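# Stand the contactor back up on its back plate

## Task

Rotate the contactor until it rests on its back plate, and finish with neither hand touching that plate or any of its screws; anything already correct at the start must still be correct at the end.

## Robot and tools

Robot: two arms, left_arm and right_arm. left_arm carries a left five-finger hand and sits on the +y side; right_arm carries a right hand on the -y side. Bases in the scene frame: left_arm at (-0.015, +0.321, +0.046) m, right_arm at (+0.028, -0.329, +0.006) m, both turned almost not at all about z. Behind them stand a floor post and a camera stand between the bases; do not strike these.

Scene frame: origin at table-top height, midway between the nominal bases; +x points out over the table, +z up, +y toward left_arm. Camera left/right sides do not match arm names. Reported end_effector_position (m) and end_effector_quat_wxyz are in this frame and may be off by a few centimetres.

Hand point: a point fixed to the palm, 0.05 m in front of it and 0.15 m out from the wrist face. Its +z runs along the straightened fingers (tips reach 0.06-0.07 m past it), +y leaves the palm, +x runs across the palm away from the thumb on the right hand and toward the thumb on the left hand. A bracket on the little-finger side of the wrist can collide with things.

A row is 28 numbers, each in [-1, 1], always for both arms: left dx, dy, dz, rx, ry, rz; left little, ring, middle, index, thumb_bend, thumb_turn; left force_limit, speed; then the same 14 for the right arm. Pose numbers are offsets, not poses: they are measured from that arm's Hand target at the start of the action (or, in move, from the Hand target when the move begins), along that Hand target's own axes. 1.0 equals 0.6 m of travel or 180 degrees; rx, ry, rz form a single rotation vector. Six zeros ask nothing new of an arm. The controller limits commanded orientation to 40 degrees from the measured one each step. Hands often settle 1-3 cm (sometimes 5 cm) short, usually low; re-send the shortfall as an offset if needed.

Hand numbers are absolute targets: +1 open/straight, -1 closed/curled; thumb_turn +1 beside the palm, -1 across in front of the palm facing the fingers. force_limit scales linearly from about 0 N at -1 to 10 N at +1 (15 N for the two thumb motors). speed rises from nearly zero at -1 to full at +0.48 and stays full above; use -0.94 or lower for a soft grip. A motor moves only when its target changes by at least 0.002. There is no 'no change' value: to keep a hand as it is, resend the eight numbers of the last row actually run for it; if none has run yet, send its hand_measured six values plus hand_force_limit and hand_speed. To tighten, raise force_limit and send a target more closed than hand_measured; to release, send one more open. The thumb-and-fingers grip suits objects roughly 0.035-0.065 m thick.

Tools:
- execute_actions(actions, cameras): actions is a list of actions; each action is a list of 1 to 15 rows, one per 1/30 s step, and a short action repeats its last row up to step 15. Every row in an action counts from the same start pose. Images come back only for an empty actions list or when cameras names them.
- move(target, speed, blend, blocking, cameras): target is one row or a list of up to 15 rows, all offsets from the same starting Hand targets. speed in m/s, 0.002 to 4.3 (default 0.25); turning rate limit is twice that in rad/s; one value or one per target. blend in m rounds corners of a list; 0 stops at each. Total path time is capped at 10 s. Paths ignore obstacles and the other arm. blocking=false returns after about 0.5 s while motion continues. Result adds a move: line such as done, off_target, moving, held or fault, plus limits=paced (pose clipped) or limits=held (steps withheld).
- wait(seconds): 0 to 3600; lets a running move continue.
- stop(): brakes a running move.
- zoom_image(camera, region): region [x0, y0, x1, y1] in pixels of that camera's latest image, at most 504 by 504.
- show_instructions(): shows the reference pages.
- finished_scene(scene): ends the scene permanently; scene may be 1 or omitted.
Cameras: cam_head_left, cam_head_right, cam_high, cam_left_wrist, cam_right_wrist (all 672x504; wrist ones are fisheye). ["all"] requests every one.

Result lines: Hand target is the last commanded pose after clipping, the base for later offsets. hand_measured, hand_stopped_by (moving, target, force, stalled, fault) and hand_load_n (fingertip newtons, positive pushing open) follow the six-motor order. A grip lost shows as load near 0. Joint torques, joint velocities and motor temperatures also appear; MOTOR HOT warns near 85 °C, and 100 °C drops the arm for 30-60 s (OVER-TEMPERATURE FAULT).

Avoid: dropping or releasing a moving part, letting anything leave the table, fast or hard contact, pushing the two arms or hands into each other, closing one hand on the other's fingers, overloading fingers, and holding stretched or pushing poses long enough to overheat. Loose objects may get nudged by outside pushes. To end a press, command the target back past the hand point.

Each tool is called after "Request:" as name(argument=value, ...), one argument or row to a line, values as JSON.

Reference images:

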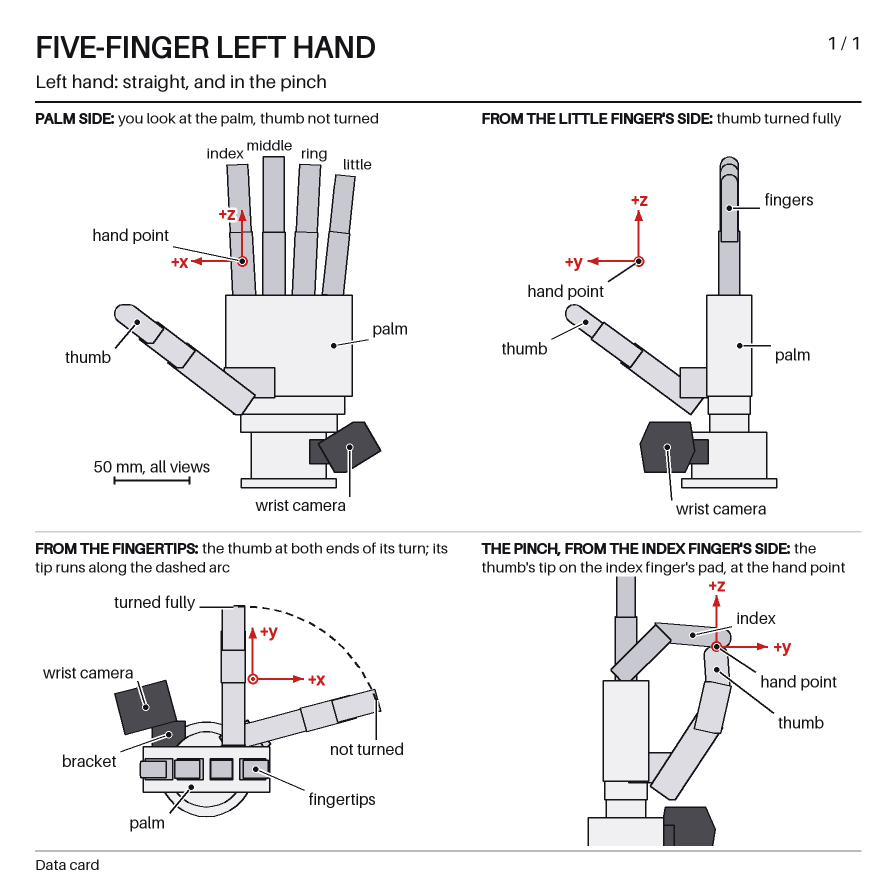

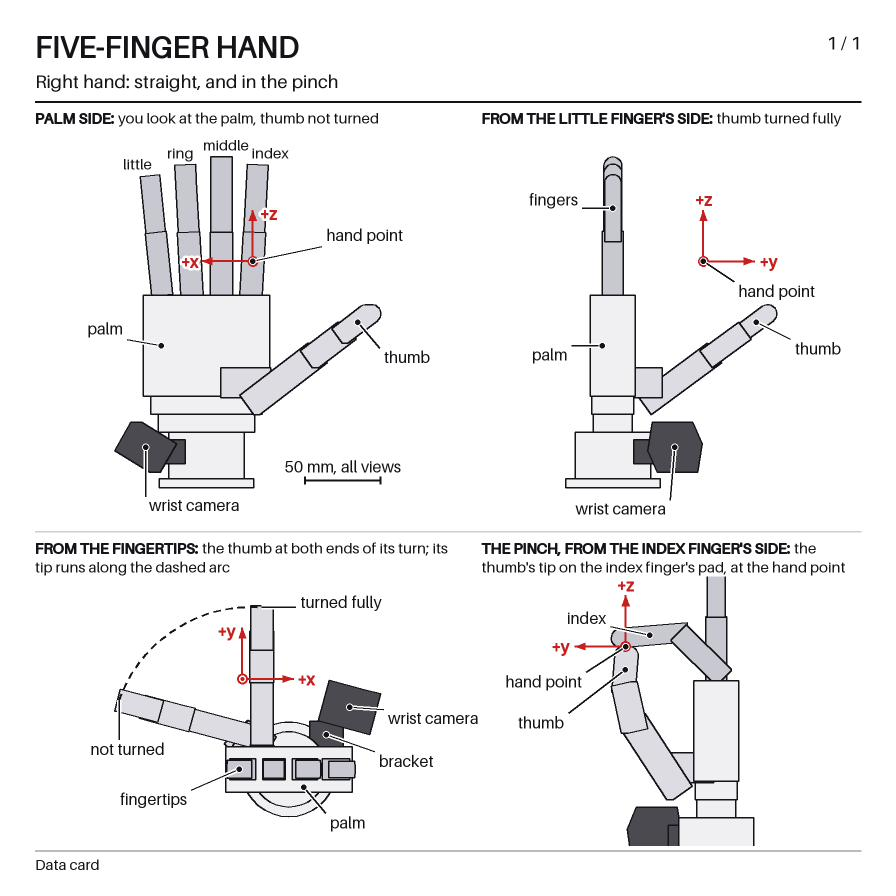

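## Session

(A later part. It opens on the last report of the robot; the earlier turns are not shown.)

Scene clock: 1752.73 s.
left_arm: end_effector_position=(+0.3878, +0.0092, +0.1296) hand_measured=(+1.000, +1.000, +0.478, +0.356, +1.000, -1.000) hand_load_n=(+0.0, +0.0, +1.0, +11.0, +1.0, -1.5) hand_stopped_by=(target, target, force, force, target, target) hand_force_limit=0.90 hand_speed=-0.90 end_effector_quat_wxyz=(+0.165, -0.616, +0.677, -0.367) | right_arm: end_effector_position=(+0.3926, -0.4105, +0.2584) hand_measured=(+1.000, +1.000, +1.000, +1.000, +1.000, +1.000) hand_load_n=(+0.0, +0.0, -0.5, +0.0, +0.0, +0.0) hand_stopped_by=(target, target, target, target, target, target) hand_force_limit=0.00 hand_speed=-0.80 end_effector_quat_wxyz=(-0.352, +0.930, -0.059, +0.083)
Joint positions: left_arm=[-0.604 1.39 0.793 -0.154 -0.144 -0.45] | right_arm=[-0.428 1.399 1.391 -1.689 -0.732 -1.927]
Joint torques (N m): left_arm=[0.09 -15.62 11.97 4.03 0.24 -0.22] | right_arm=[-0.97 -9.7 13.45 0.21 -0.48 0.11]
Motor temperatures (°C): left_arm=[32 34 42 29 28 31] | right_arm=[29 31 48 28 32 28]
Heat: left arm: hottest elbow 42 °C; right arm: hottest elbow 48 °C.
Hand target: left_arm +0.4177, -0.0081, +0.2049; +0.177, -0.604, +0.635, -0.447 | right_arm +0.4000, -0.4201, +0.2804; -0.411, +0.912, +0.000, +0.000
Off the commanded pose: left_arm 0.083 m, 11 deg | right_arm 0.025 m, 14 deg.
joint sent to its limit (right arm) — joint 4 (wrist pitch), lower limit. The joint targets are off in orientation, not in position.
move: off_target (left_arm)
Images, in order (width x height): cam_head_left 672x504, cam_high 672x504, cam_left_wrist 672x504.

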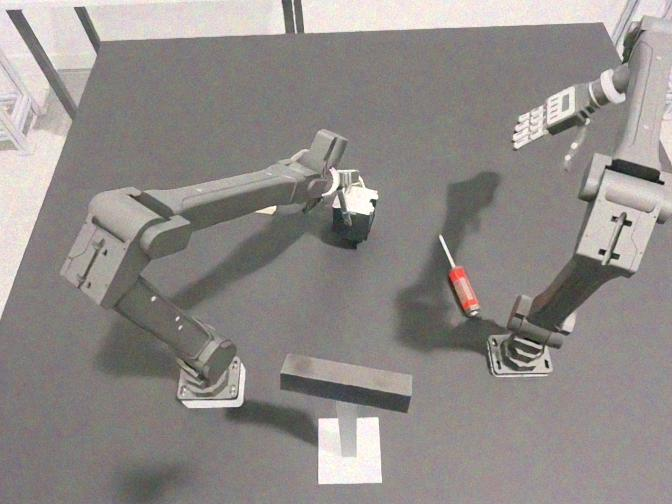

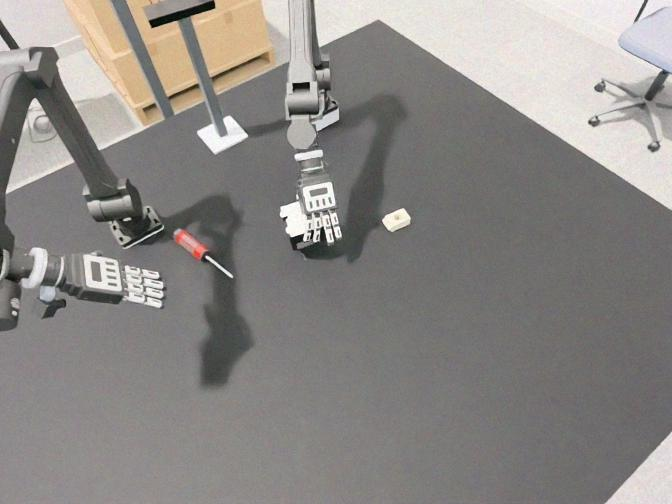

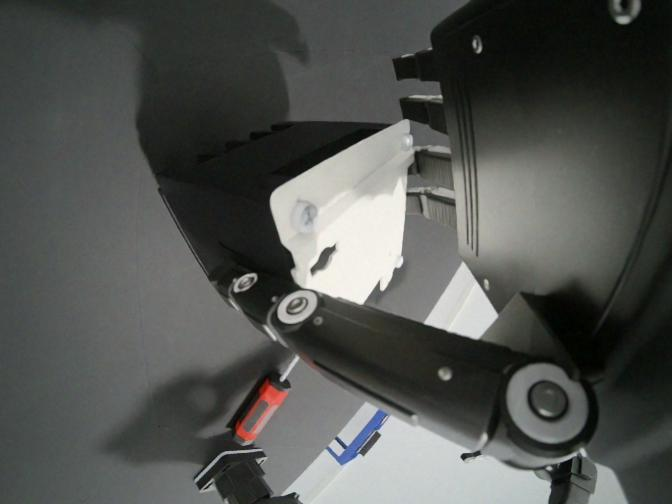

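Request:
move(
  target=[0,0,0,0,0,0,1,1,-0.4,-0.2,1,-1,0.6,-0.95, 0,0,0,0,0,0,1,1,1,1,1,1,0,-0.8],
  speed=0.05,
  cameras=["cam_head_left", "cam_left_wrist"],
)

Scene clock: 1778.87 s.
left_arm: end_effector_position=(+0.3879, +0.0094, +0.1296) hand_measured=(+1.000, +1.000, +0.378, +0.356, +1.000, -1.000) hand_load_n=(+0.0, +0.0, +8.5, +9.0, +2.0, +2.0) hand_stopped_by=(target, target, force, force, target, target) hand_force_limit=0.60 hand_speed=-0.95 end_effector_quat_wxyz=(+0.165, -0.616, +0.677, -0.367) | right_arm: end_effector_position=(+0.3926, -0.4105, +0.2584) hand_measured=(+1.000, +1.000, +1.000, +1.000, +1.000, +1.000) hand_load_n=(-0.5, +0.0, +0.0, +0.0, +0.0, +0.0) hand_stopped_by=(target, target, target, target, target, target) hand_force_limit=0.00 hand_speed=-0.80 end_effector_quat_wxyz=(-0.352, +0.930, -0.059, +0.083)
Joint positions: left_arm=[-0.603 1.39 0.793 -0.154 -0.144 -0.45] | right_arm=[-0.428 1.399 1.391 -1.689 -0.732 -1.927]
Joint torques (N m): left_arm=[-0.09 -15.74 11.97 4.03 0.21 -0.23] | right_arm=[-0.97 -9.7 13.46 0.21 -0.47 0.11]
Heat: left arm: hottest elbow 42 °C; right arm: hottest elbow 48 °C.
Hand target: left_arm +0.4177, -0.0081, +0.2049; +0.177, -0.604, +0.635, -0.447 | right_arm +0.4000, -0.4201, +0.2804; -0.411, +0.912, +0.000, +0.000
Off the commanded pose: left_arm 0.083 m, 11 deg | right_arm 0.025 m, 14 deg.
joint sent to its limit (right arm) — joint 4 (wrist pitch), lower limit. The joint targets are off in orientation, not in position.
move: done

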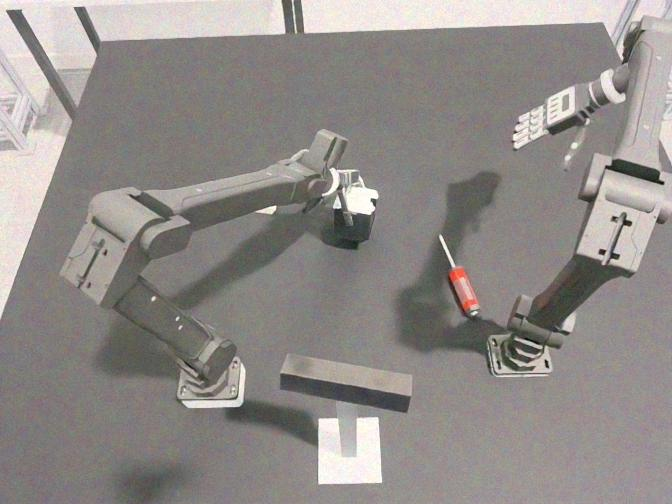

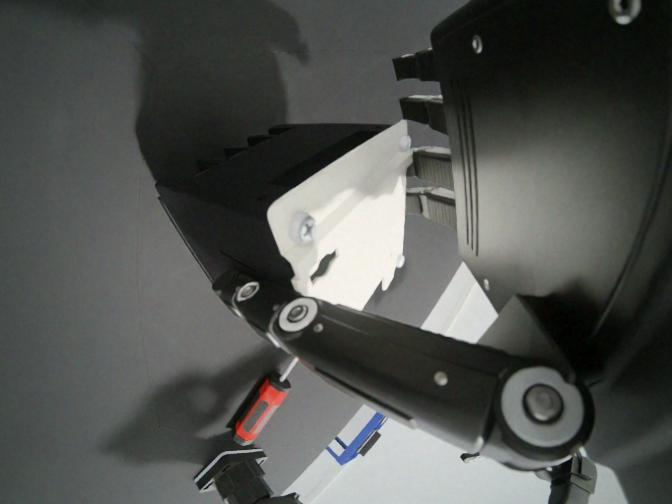

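Request:
move(
  target=[-0.0015,-0.0142,0.0042,0.0133,-0.0748,0.1056,1,1,-0.4,-0.2,1,-1,0.6,-0.95, 0,0,0,0,0,0,1,1,1,1,1,1,0,-0.8],
  speed=0.06,
  cameras=["cam_head_left", "cam_left_wrist", "cam_high"],
)

Request:
zoom_image(
  camera="cam_head_left",
  region=[310, 140, 410, 260],
)

Request:
zoom_image(
  camera="cam_high",
  region=[260, 180, 360, 290],
)

Scene clock: 1792.03 s.
left_arm: end_effector_position=(+0.3839, +0.0305, +0.1306) hand_measured=(+1.000, +1.000, +0.378, +0.356, +1.000, -1.000) hand_load_n=(+0.0, +0.0, +7.5, +9.5, +2.0, +4.0) hand_stopped_by=(target, target, force, force, target, target) hand_force_limit=0.60 hand_speed=-0.95 end_effector_quat_wxyz=(+0.313, -0.544, +0.727, -0.278) | right_arm: end_effector_position=(+0.3926, -0.4105, +0.2584) hand_measured=(+1.000, +1.000, +1.000, +1.000, +1.000, +1.000) hand_load_n=(+0.0, +0.0, +0.0, +0.0, +0.0, +0.0) hand_stopped_by=(target, target, target, target, target, target) hand_force_limit=0.00 hand_speed=-0.80 end_effector_quat_wxyz=(-0.352, +0.930, -0.059, +0.083)
Joint positions: left_arm=[-0.723 1.39 0.836 -0.264 -0.473 -0.251] | right_arm=[-0.428 1.399 1.391 -1.689 -0.732 -1.927]
Joint torques (N m): left_arm=[-1.32 -12.75 17.65 2.58 -0.92 0.1] | right_arm=[-0.97 -9.7 13.46 0.2 -0.47 0.11]
Heat: left arm: hottest elbow 42 °C; right arm: hottest elbow 48 °C.
Hand target: left_arm +0.4251, -0.0070, +0.2100; +0.334, -0.536, +0.692, -0.351 | right_arm +0.4000, -0.4201, +0.2804; -0.411, +0.912, +0.000, +0.000
Off the commanded pose: left_arm 0.097 m, 10 deg | right_arm 0.025 m, 14 deg.
joint sent to its limit (right arm) — joint 4 (wrist pitch), lower limit. The joint targets are off in orientation, not in position.
move: off_target (left_arm)
Images, in order (width x height): cam_head_left 672x504, cam_high 672x504, cam_left_wrist 672x504.

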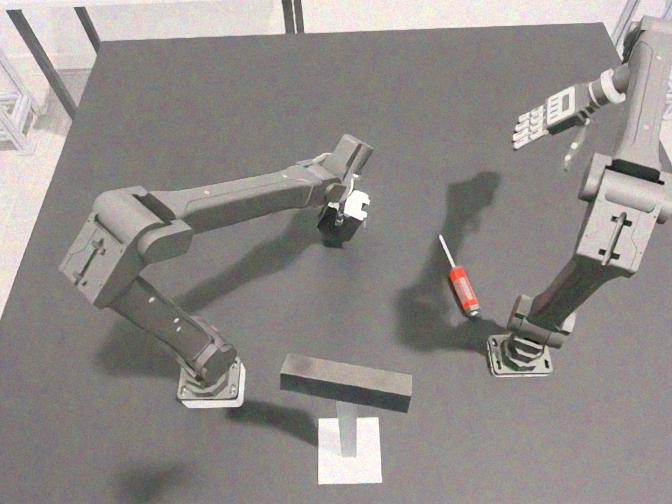

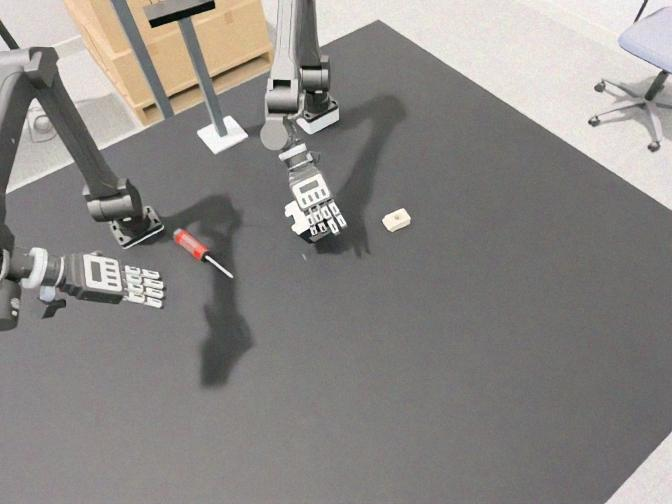

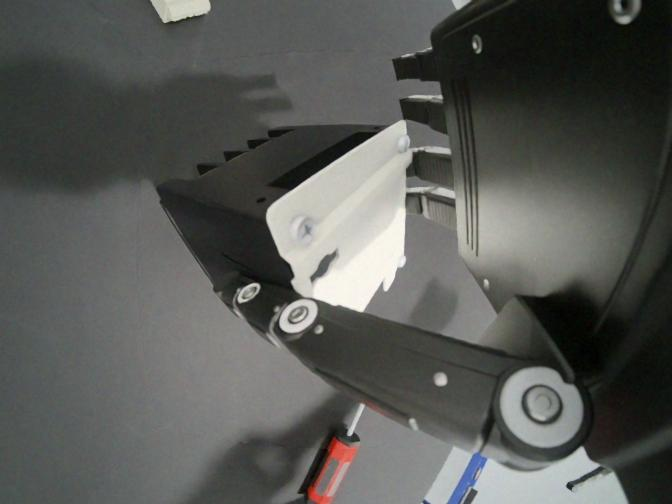

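Scaled by 4.200 from the camera's image (finer frame: 960x720).

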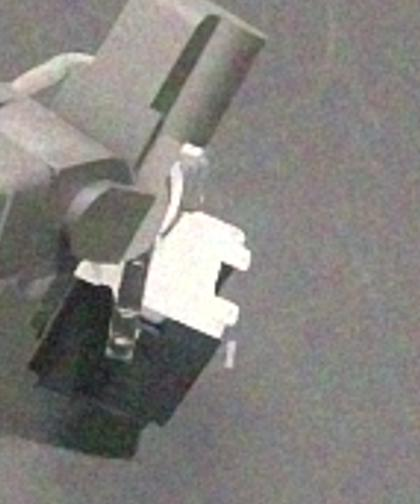

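Scaled by 4.582 from the camera's image (finer frame: 960x720).

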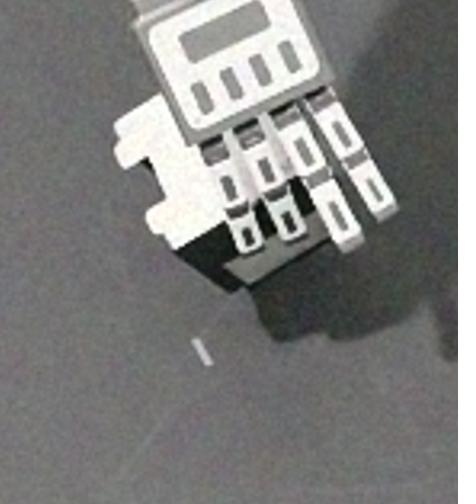

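Request:
execute_actions(
  actions=[],
  cameras=["cam_head_left","cam_high"],
)

Scene clock: 1829.53 s.
left_arm: end_effector_position=(+0.3839, +0.0305, +0.1306) hand_measured=(+1.000, +1.000, +0.378, +0.356, +1.000, -1.000) hand_load_n=(+0.0, +0.0, +7.5, +9.5, +2.0, +4.0) hand_stopped_by=(target, target, force, force, target, target) hand_force_limit=0.60 hand_speed=-0.95 end_effector_quat_wxyz=(+0.313, -0.544, +0.727, -0.278) | right_arm: end_effector_position=(+0.3926, -0.4105, +0.2584) hand_measured=(+1.000, +1.000, +1.000, +1.000, +1.000, +1.000) hand_load_n=(+0.0, +0.0, +0.0, +0.0, +0.0, +0.0) hand_stopped_by=(target, target, target, target, target, target) hand_force_limit=0.00 hand_speed=-0.80 end_effector_quat_wxyz=(-0.352, +0.930, -0.059, +0.083)
Joint positions: left_arm=[-0.723 1.39 0.836 -0.264 -0.473 -0.251] | right_arm=[-0.428 1.399 1.391 -1.689 -0.732 -1.927]
Joint velocities: within noise
Joint torques (N m): left_arm=[-1.2 -12.75 17.66 2.54 -0.91 0.11] | right_arm=[-0.97 -9.64 13.46 0.21 -0.48 0.11]
Motor temperatures (°C): left_arm=[32 33 43 30 29 31] | right_arm=[29 31 48 28 32 28]
Heat: left arm: hottest elbow 43 °C; right arm: hottest elbow 48 °C.
Hand target: left_arm +0.4251, -0.0070, +0.2100; +0.334, -0.536, +0.692, -0.351 | right_arm +0.4000, -0.4201, +0.2804; -0.411, +0.912, +0.000, +0.000
Off the commanded pose: left_arm 0.097 m, 10 deg | right_arm 0.025 m, 14 deg.
Images, in order (width x height): cam_head_left 672x504, cam_high 672x504.

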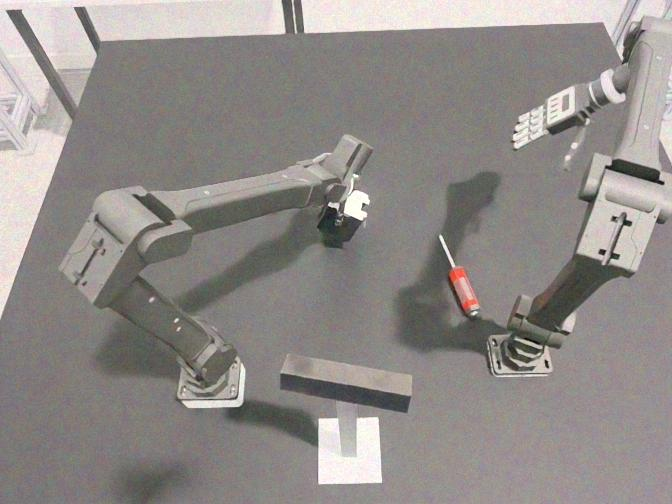

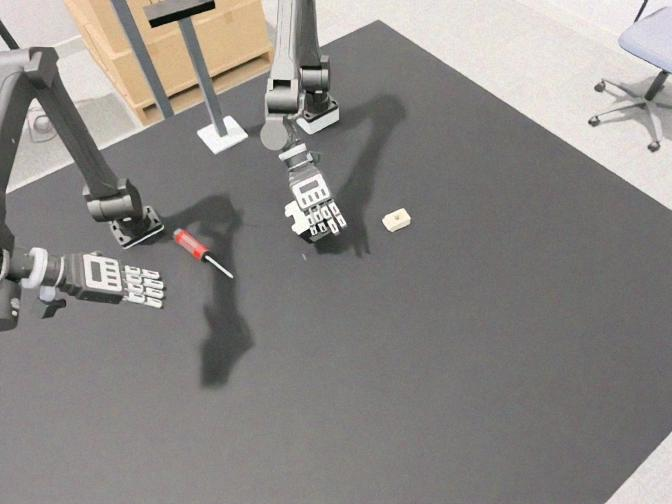

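Request:
move(
  target=[0.0232,-0.0413,0.0648,0,-0.0659,0.1016,1,1,-0.4,-0.2,1,-1,0.6,-0.95,0,0,0,0,0,0,1,1,1,1,1,1,0,-0.8],
  speed=0.06,
  cameras=["cam_head_left"],
)

Scene clock: 1871.10 s.
left_arm: end_effector_position=(+0.4329, +0.0022, +0.1342) hand_measured=(+1.000, +1.000, +0.378, +0.356, +1.000, -1.000) hand_load_n=(+0.0, +0.0, +7.0, +10.0, +2.0, +7.5) hand_stopped_by=(target, target, force, force, target, target) hand_force_limit=0.60 hand_speed=-0.95 end_effector_quat_wxyz=(+0.426, -0.457, +0.759, -0.183) | right_arm: end_effector_position=(+0.3926, -0.4105, +0.2584) hand_measured=(+1.000, +1.000, +1.000, +1.000, +1.000, +1.000) hand_load_n=(+0.0, +0.0, +0.0, +0.0, +0.0, +0.0) hand_stopped_by=(target, target, target, target, target, target) hand_force_limit=0.00 hand_speed=-0.80 end_effector_quat_wxyz=(-0.352, +0.930, -0.059, +0.083)
Joint positions: left_arm=[-0.805 1.603 1.062 -0.33 -0.729 -0.044] | right_arm=[-0.428 1.399 1.391 -1.689 -0.732 -1.927]
Joint torques (N m): left_arm=[-1.26 -15.85 17.13 2.07 -1.73 0.42] | right_arm=[-0.97 -9.64 13.46 0.18 -0.47 0.11]
Heat: left arm: hottest elbow 46 °C; right arm: hottest elbow 48 °C.
Hand target: left_arm +0.4673, -0.0302, +0.2092; +0.455, -0.452, +0.730, -0.237 | right_arm +0.4000, -0.4201, +0.2804; -0.411, +0.912, +0.000, +0.000
Off the commanded pose: left_arm 0.088 m, 8 deg | right_arm 0.025 m, 14 deg.
joint sent to its limit (right arm) — joint 4 (wrist pitch), lower limit. The joint targets are off in orientation, not in position.
move: off_target (left_arm)

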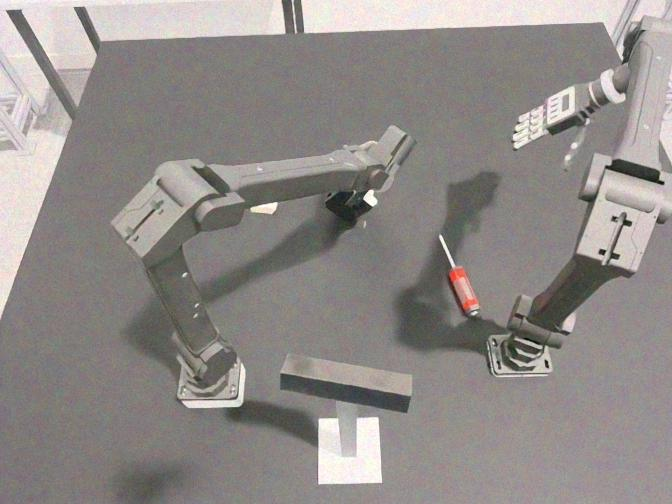

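Request:
move(
  target=[0.0112,-0.0052,0.0125,0.0017,-0.0708,0.0996,1,1,-0.4,-0.2,1,-1,0.6,-0.95,0,0,0,0,0,0,1,1,1,1,1,1,0,-0.8],
  speed=0.06,
  cameras=["cam_head_left","cam_high"],
)

Scene clock: 1904.30 s.
left_arm: end_effector_position=(+0.4442, -0.0057, +0.1332) hand_measured=(+1.000, +1.000, +0.378, +0.356, +1.000, -1.000) hand_load_n=(+0.0, +0.0, +6.5, +11.0, +2.5, +9.5) hand_stopped_by=(target, target, force, force, target, target) hand_force_limit=0.60 hand_speed=-0.95 end_effector_quat_wxyz=(+0.531, -0.355, +0.766, -0.069) | right_arm: end_effector_position=(+0.3926, -0.4105, +0.2584) hand_measured=(+1.000, +1.000, +1.000, +1.000, +1.000, +1.000) hand_load_n=(+0.0, +0.0, +0.0, +0.0, +0.0, -0.5) hand_stopped_by=(target, target, target, target, target, target) hand_force_limit=0.00 hand_speed=-0.80 end_effector_quat_wxyz=(-0.352, +0.930, -0.059, +0.083)
Joint positions: left_arm=[-0.888 1.747 1.164 -0.326 -1 0.182] | right_arm=[-0.428 1.399 1.391 -1.689 -0.732 -1.927]
Joint torques (N m): left_arm=[-1.2 -17.61 15.95 2.85 -2.43 0.73] | right_arm=[-0.97 -9.64 13.45 0.21 -0.47 0.11]
Motor temperatures (°C): left_arm=[32 34 49 30 32 31] | right_arm=[29 31 49 28 32 28]
Heat: left arm: hottest elbow 49 °C; right arm: hottest elbow 49 °C.
Hand target: left_arm +0.4741, -0.0370, +0.2048; +0.565, -0.355, +0.736, -0.114 | right_arm +0.4000, -0.4201, +0.2804; -0.411, +0.912, +0.000, +0.000
Off the commanded pose: left_arm 0.084 m, 7 deg | right_arm 0.025 m, 14 deg.
joint sent to its limit (right arm) — joint 4 (wrist pitch), lower limit. The joint targets are off in orientation, not in position.
move: off_target (left_arm)

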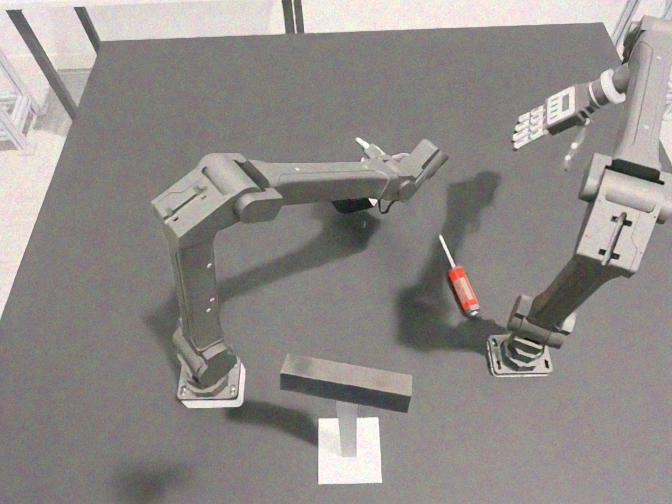

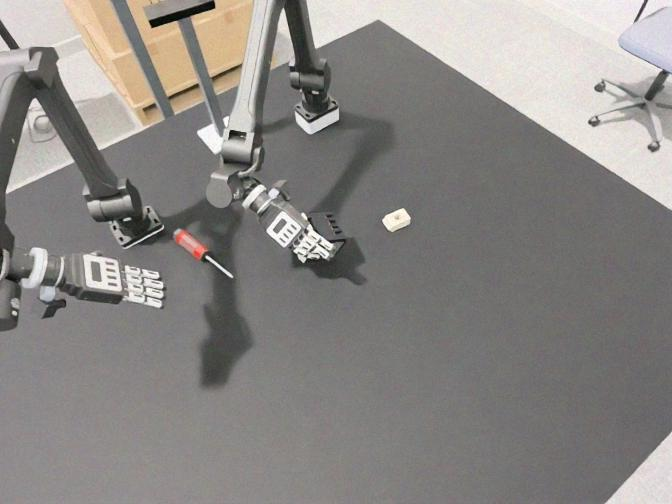

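Request:
move(
  target=[0.0075,0.0093,0.0058,0.0166,-0.0826,0.1182,1,1,-0.4,-0.2,1,-1,0.6,-0.95,0,0,0,0,0,0,1,1,1,1,1,1,0,-0.8],
  speed=0.06,
  cameras=["cam_head_left","cam_high","cam_left_wrist"],
)

Scene clock: 1945.50 s.
left_arm: end_effector_position=(+0.4697, -0.0245, +0.1476) hand_measured=(+1.000, +1.000, +0.378, +0.356, +1.000, -1.000) hand_load_n=(+0.0, +0.0, +6.0, +11.0, +2.5, +11.5) hand_stopped_by=(target, target, force, force, target, target) hand_force_limit=0.60 hand_speed=-0.95 end_effector_quat_wxyz=(+0.652, -0.215, +0.727, +0.025) | right_arm: end_effector_position=(+0.3926, -0.4105, +0.2584) hand_measured=(+1.000, +1.000, +1.000, +1.000, +1.000, +1.000) hand_load_n=(+0.0, +0.0, +0.0, +0.0, +0.0, +0.0) hand_stopped_by=(target, target, target, target, target, target) hand_force_limit=0.00 hand_speed=-0.80 end_effector_quat_wxyz=(-0.352, +0.930, -0.059, +0.083)
Joint positions: left_arm=[-0.943 1.904 1.164 0.265 -1.238 0.87] | right_arm=[-0.428 1.399 1.391 -1.689 -0.732 -1.927]
Joint torques (N m): left_arm=[-1.61 -19.14 10.36 3.25 -1.77 0.95] | right_arm=[-0.97 -9.7 13.46 0.2 -0.48 0.11]
Heat: left arm: hottest elbow 49 °C; right arm: hottest elbow 49 °C.
Hand target: left_arm +0.4747, -0.0350, +0.1971; +0.675, -0.211, +0.707, +0.020 | right_arm +0.4000, -0.4201, +0.2804; -0.411, +0.912, +0.000, +0.000
Off the commanded pose: left_arm 0.051 m, 4 deg | right_arm 0.025 m, 14 deg.
joint sent to its limit (right arm) — joint 4 (wrist pitch), lower limit. The joint targets are off in orientation, not in position.
move: off_target (left_arm)

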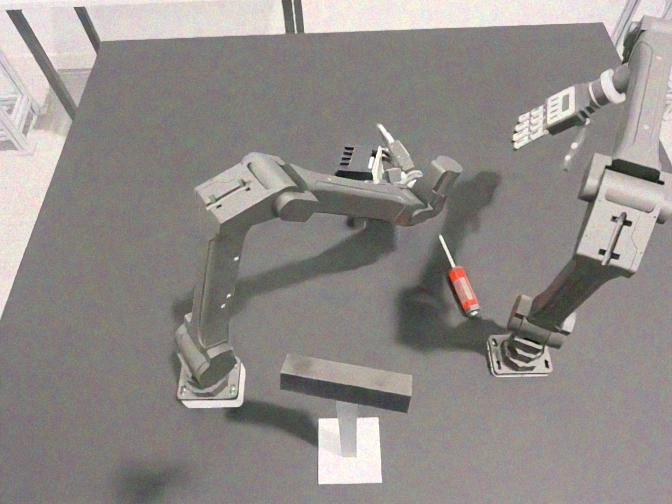

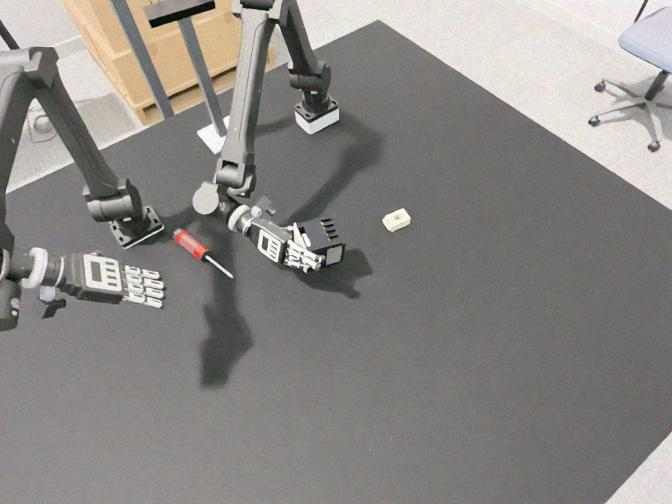

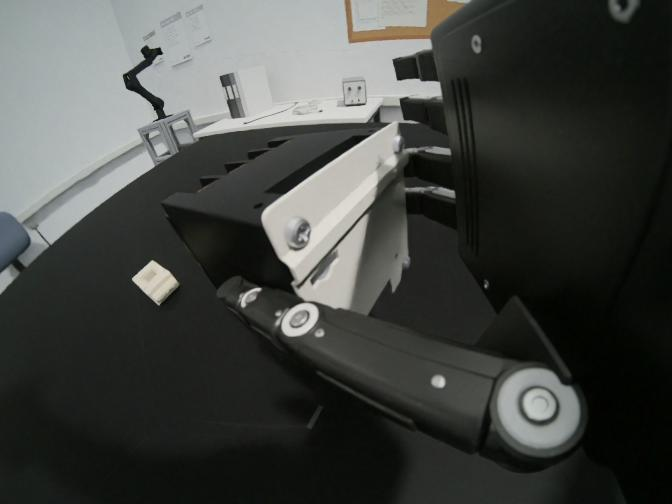

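Request:
move(
  target=[0.0253,0.0577,-0.0153,-0.0100,0.0051,0.0152,1,1,-0.4,-0.2,1,-1,0.6,-0.95,0,0,0,0,0,0,1,1,1,1,1,1,0,-0.8],
  speed=0.04,
  cameras=["cam_head_left"],
)

Scene clock: 1974.33 s.
left_arm: end_effector_position=(+0.4517, -0.0016, +0.1245) hand_measured=(+1.000, +1.000, +0.378, +0.356, +1.000, -1.000) hand_load_n=(+0.0, +0.0, +6.0, +11.0, +2.5, +12.0) hand_stopped_by=(target, target, force, force, target, target) hand_force_limit=0.60 hand_speed=-0.95 end_effector_quat_wxyz=(+0.645, -0.197, +0.737, +0.055) | right_arm: end_effector_position=(+0.3926, -0.4105, +0.2584) hand_measured=(+1.000, +1.000, +1.000, +1.000, +1.000, +1.000) hand_load_n=(+0.0, +0.0, +0.0, +0.0, -0.5, +0.0) hand_stopped_by=(target, target, target, target, target, target) hand_force_limit=0.00 hand_speed=-0.80 end_effector_quat_wxyz=(-0.352, +0.930, -0.059, +0.083)
Joint positions: left_arm=[-0.946 1.904 1.091 0.265 -1.253 0.87] | right_arm=[-0.428 1.399 1.391 -1.689 -0.732 -1.927]
Joint torques (N m): left_arm=[-1.38 -19.72 8.87 2.8 -1.99 0.7] | right_arm=[-0.97 -9.7 13.46 0.2 -0.47 0.11]
Motor temperatures (°C): left_arm=[32 35 44 30 35 32] | right_arm=[29 31 49 28 32 28]
Heat: left arm: hottest elbow 44 °C; right arm: hottest elbow 49 °C.
Hand target: left_arm +0.4546, -0.0106, +0.1745; +0.665, -0.205, +0.717, +0.046 | right_arm +0.4000, -0.4201, +0.2804; -0.411, +0.912, +0.000, +0.000
Off the commanded pose: left_arm 0.051 m, 4 deg | right_arm 0.025 m, 14 deg.
joint sent to its limit (right arm) — joint 4 (wrist pitch), lower limit. The joint targets are off in orientation, not in position.
move: off_target (left_arm)

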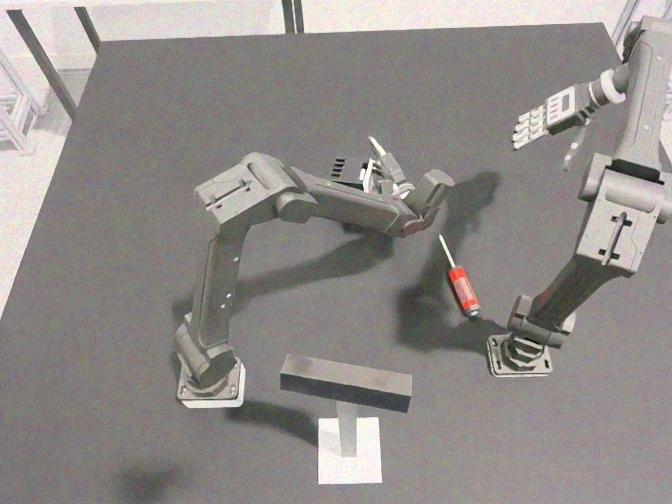

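Request:
move(
  target=[0.0810,0.0172,0.0094,-0.0007,0.0091,-0.0105,1,1,-0.4,-0.2,1,-1,0.6,-0.95,0,0,0,0,0,0,1,1,1,1,1,1,0,-0.8],
  speed=0.04,
  cameras=["cam_head_left","cam_high","cam_left_wrist"],
)

Scene clock: 2000.20 s.
left_arm: end_effector_position=(+0.4485, -0.0021, +0.0844) hand_measured=(+1.000, +1.000, +0.378, +0.356, +1.000, -1.000) hand_load_n=(+0.0, +0.0, +6.0, +11.0, +2.0, +12.5) hand_stopped_by=(target, target, force, force, target, target) hand_force_limit=0.60 hand_speed=-0.95 end_effector_quat_wxyz=(+0.637, -0.212, +0.740, +0.038) | right_arm: end_effector_position=(+0.3926, -0.4105, +0.2584) hand_measured=(+1.000, +1.000, +1.000, +1.000, +1.000, +1.000) hand_load_n=(+0.0, +0.0, +0.0, +0.0, +0.0, +0.0) hand_stopped_by=(target, target, target, target, target, target) hand_force_limit=0.00 hand_speed=-0.80 end_effector_quat_wxyz=(-0.352, +0.930, -0.059, +0.083)
Joint positions: left_arm=[-0.947 1.962 1.075 0.288 -1.234 0.778] | right_arm=[-0.428 1.399 1.391 -1.689 -0.732 -1.927]
Joint torques (N m): left_arm=[-1.03 -18.32 8.35 2.81 -2.01 0.64] | right_arm=[-0.97 -9.64 13.46 0.21 -0.47 0.11]
Heat: left arm: hottest elbow 41 °C; right arm: hottest elbow 49 °C.
Hand target: left_arm +0.4548, -0.0106, +0.1245; +0.655, -0.218, +0.722, +0.032 | right_arm +0.4000, -0.4201, +0.2804; -0.411, +0.912, +0.000, +0.000
Off the commanded pose: left_arm 0.041 m, 3 deg | right_arm 0.025 m, 14 deg.
joint sent to its limit (right arm) — joint 4 (wrist pitch), lower limit. The joint targets are off in orientation, not in position.
move: off_target (left_arm)

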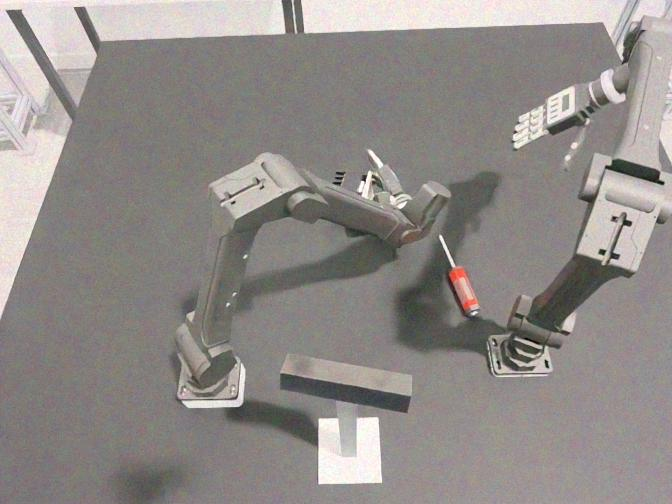

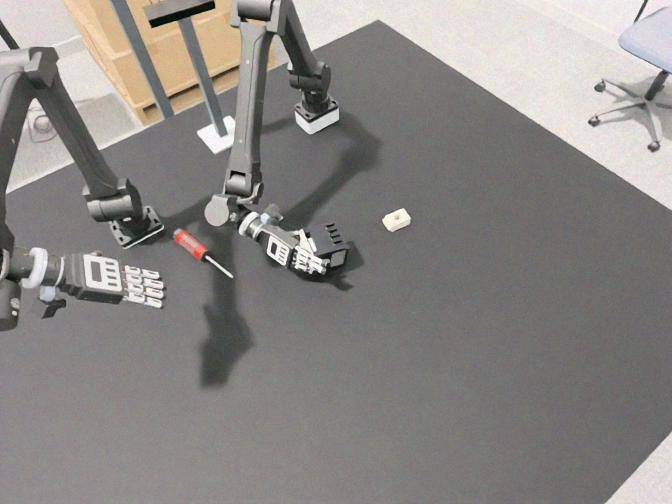

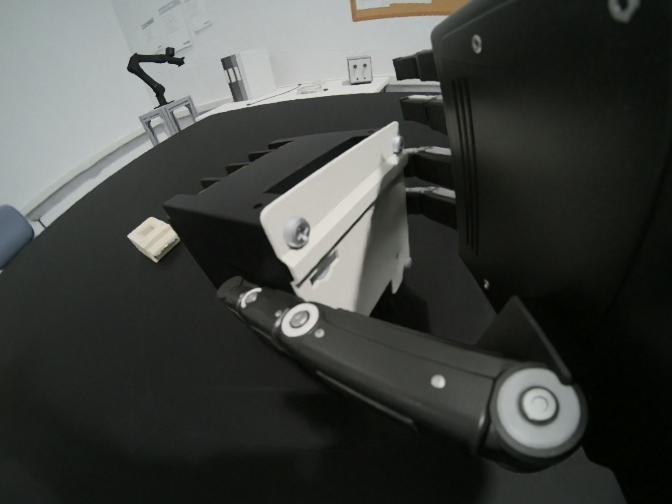

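Request:
move(
  target=[0.0528,0.0132,0.0076,0,0,0,1,1,-0.4,-0.2,1,-1,0.6,-0.95,0,0,0,0,0,0,1,1,1,1,1,1,0,-0.8],
  speed=0.03,
  cameras=["cam_head_left","cam_high","cam_left_wrist"],
)

Scene clock: 2020.03 s.
left_arm: end_effector_position=(+0.4496, -0.0026, +0.0666) hand_measured=(+1.000, +1.000, +0.378, +0.356, +1.000, -1.000) hand_load_n=(+0.0, +0.0, +6.5, +10.5, +2.0, +9.5) hand_stopped_by=(target, target, force, force, target, target) hand_force_limit=0.60 hand_speed=-0.95 end_effector_quat_wxyz=(+0.642, -0.221, +0.733, +0.035) | right_arm: end_effector_position=(+0.3926, -0.4105, +0.2584) hand_measured=(+1.000, +1.000, +1.000, +1.000, +1.000, +1.000) hand_load_n=(+0.0, +0.0, +0.0, +0.0, +0.0, +0.0) hand_stopped_by=(target, target, target, target, target, target) hand_force_limit=0.00 hand_speed=-0.80 end_effector_quat_wxyz=(-0.352, +0.930, -0.059, +0.083)
Joint positions: left_arm=[-0.947 2.008 1.074 0.356 -1.248 0.779] | right_arm=[-0.428 1.399 1.391 -1.689 -0.732 -1.927]
Joint torques (N m): left_arm=[-1.08 -17.03 7.51 2.92 -1.38 0.62] | right_arm=[-0.97 -9.7 13.45 0.21 -0.47 0.11]
Heat: left arm: hottest elbow 40 °C; right arm: hottest elbow 49 °C.
Hand target: left_arm +0.4547, -0.0106, +0.0916; +0.656, -0.218, +0.722, +0.032 | right_arm +0.4000, -0.4201, +0.2804; -0.411, +0.912, +0.000, +0.000
Off the commanded pose: left_arm 0.027 m, 2 deg | right_arm 0.025 m, 14 deg.
joint sent to its limit (right arm) — joint 4 (wrist pitch), lower limit. The joint targets are off in orientation, not in position.
move: off_target (left_arm)

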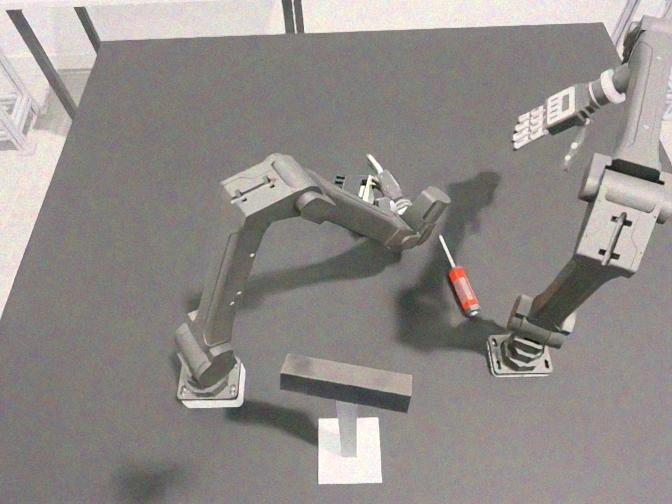

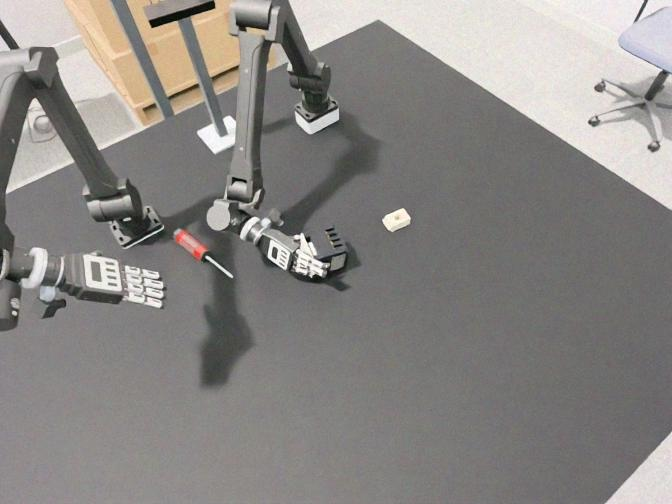

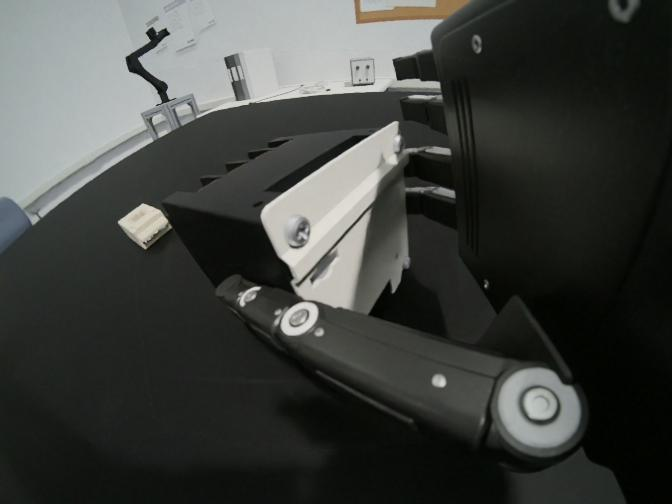

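Request:
zoom_image(
  camera="cam_high",
  region=[260, 190, 380, 300],
)

Request:
zoom_image(
  camera="cam_head_left",
  region=[310, 140, 430, 250],
)

Scaled by 4.200 from the camera's image (finer frame: 960x720).

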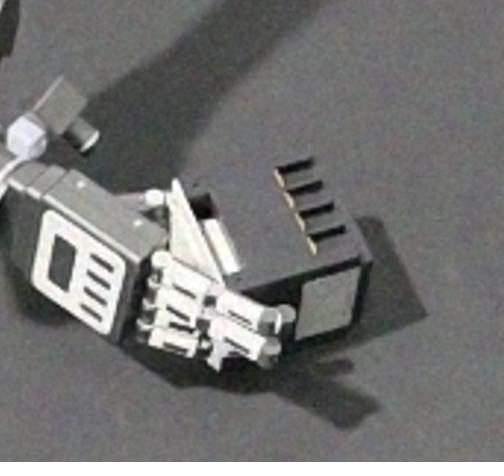

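Scaled by 4.200 from the camera's image (finer frame: 960x720).

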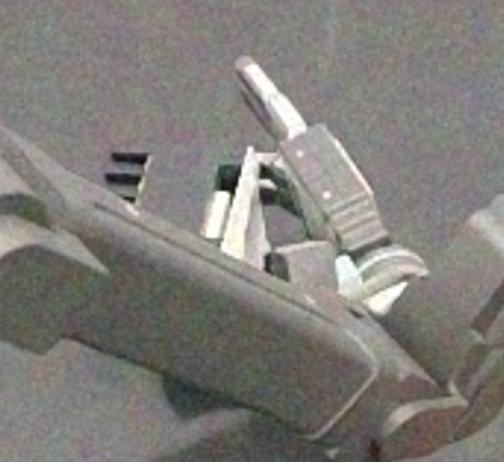

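Request:
move(
  target=[0.0240,0.0060,0.0034,-0.0021,0.0057,0.0049,1,1,-0.4,-0.2,1,-1,0.6,-0.95,0,0,0,0,0,0,1,1,1,1,1,1,0,-0.8],
  speed=0.03,
  cameras=["cam_high","cam_left_wrist"],
)

Scene clock: 2052.87 s.
left_arm: end_effector_position=(+0.4494, -0.0022, +0.0642) hand_measured=(+1.000, +1.000, +0.378, +0.356, +1.000, -1.000) hand_load_n=(+0.0, +0.0, +7.0, +10.5, +2.0, +8.0) hand_stopped_by=(target, target, force, force, target, target) hand_force_limit=0.60 hand_speed=-0.95 end_effector_quat_wxyz=(+0.641, -0.219, +0.734, +0.036) | right_arm: end_effector_position=(+0.3926, -0.4105, +0.2584) hand_measured=(+1.000, +1.000, +1.000, +1.000, +1.000, +1.000) hand_load_n=(+0.0, +0.0, +0.0, +0.0, +0.0, +0.0) hand_stopped_by=(target, target, target, target, target, target) hand_force_limit=0.00 hand_speed=-0.80 end_effector_quat_wxyz=(-0.352, +0.930, -0.059, +0.083)
Joint positions: left_arm=[-0.947 2.012 1.074 0.356 -1.247 0.78] | right_arm=[-0.428 1.399 1.391 -1.689 -0.732 -1.927]
Joint torques (N m): left_arm=[-0.91 -15.44 8.09 2.13 -0.97 0.4] | right_arm=[-0.97 -9.7 13.46 0.2 -0.47 0.11]
Motor temperatures (°C): left_arm=[32 35 39 30 33 32] | right_arm=[29 31 49 28 32 28]
Heat: left arm: hottest elbow 39 °C; right arm: hottest elbow 49 °C.
Hand target: left_arm +0.4547, -0.0106, +0.0765; +0.648, -0.215, +0.730, +0.038 | right_arm +0.4000, -0.4201, +0.2804; -0.411, +0.912, +0.000, +0.000
Off the commanded pose: left_arm 0.016 m, 1 deg | right_arm 0.025 m, 14 deg.
joint sent to its limit (right arm) — joint 4 (wrist pitch), lower limit. The joint targets are off in orientation, not in position.
move: off_target (left_arm)

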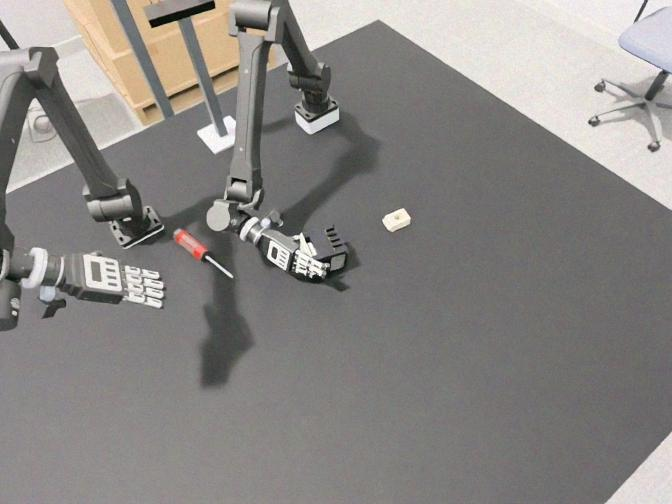

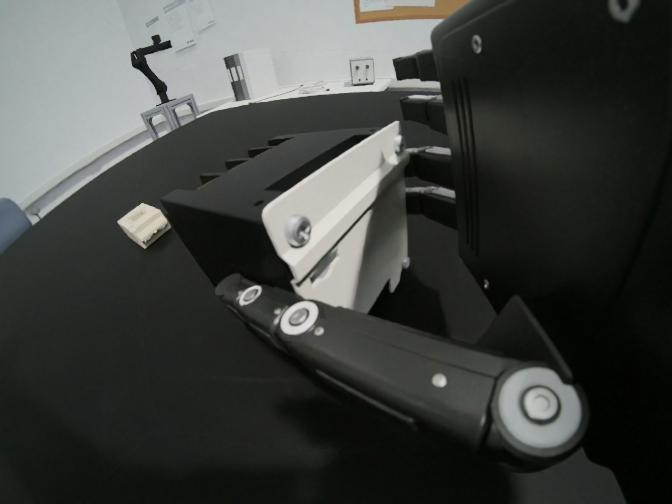

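Request:
move(
  target=[0.0240,0.0060,0.0034,0,0,0,1,1,-0.4,-0.2,1,-1,0.6,-0.95,0,0,0,0,0,0,1,1,1,1,1,1,0,-0.8],
  speed=0.03,
  cameras=["cam_left_wrist"],
)

Scene clock: 2063.47 s.
left_arm: end_effector_position=(+0.4468, -0.0054, +0.0561) hand_measured=(+1.000, +1.000, +0.378, +0.356, +1.000, -1.000) hand_load_n=(+0.0, +0.0, +7.0, +10.0, +2.0, +7.0) hand_stopped_by=(target, target, force, force, target, target) hand_force_limit=0.60 hand_speed=-0.95 end_effector_quat_wxyz=(+0.643, -0.215, +0.735, +0.036) | right_arm: end_effector_position=(+0.3926, -0.4105, +0.2584) hand_measured=(+1.000, +1.000, +1.000, +1.000, +1.000, +1.000) hand_load_n=(+0.0, +0.0, +0.0, +0.0, +0.0, +0.0) hand_stopped_by=(target, target, target, target, target, target) hand_force_limit=0.00 hand_speed=-0.80 end_effector_quat_wxyz=(-0.352, +0.930, -0.059, +0.083)
Joint positions: left_arm=[-0.955 2.033 1.074 0.382 -1.251 0.789] | right_arm=[-0.428 1.399 1.391 -1.689 -0.732 -1.927]
Joint torques (N m): left_arm=[-0.38 -14.39 7.84 2.36 -0.83 0.32] | right_arm=[-0.91 -9.64 13.46 0.2 -0.47 0.11]
Heat: left arm: hottest elbow 39 °C; right arm: hottest elbow 49 °C.
Hand target: left_arm +0.4543, -0.0104, +0.0615; +0.648, -0.215, +0.730, +0.038 | right_arm +0.4000, -0.4201, +0.2804; -0.411, +0.912, +0.000, +0.000
Off the commanded pose: left_arm 0.010 m, 1 deg | right_arm 0.025 m, 14 deg.
joint sent to its limit (right arm) — joint 4 (wrist pitch), lower limit. The joint targets are off in orientation, not in position.
move: done

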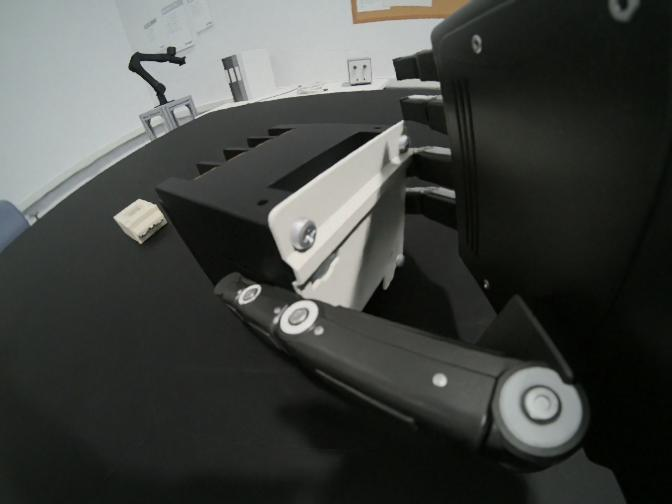

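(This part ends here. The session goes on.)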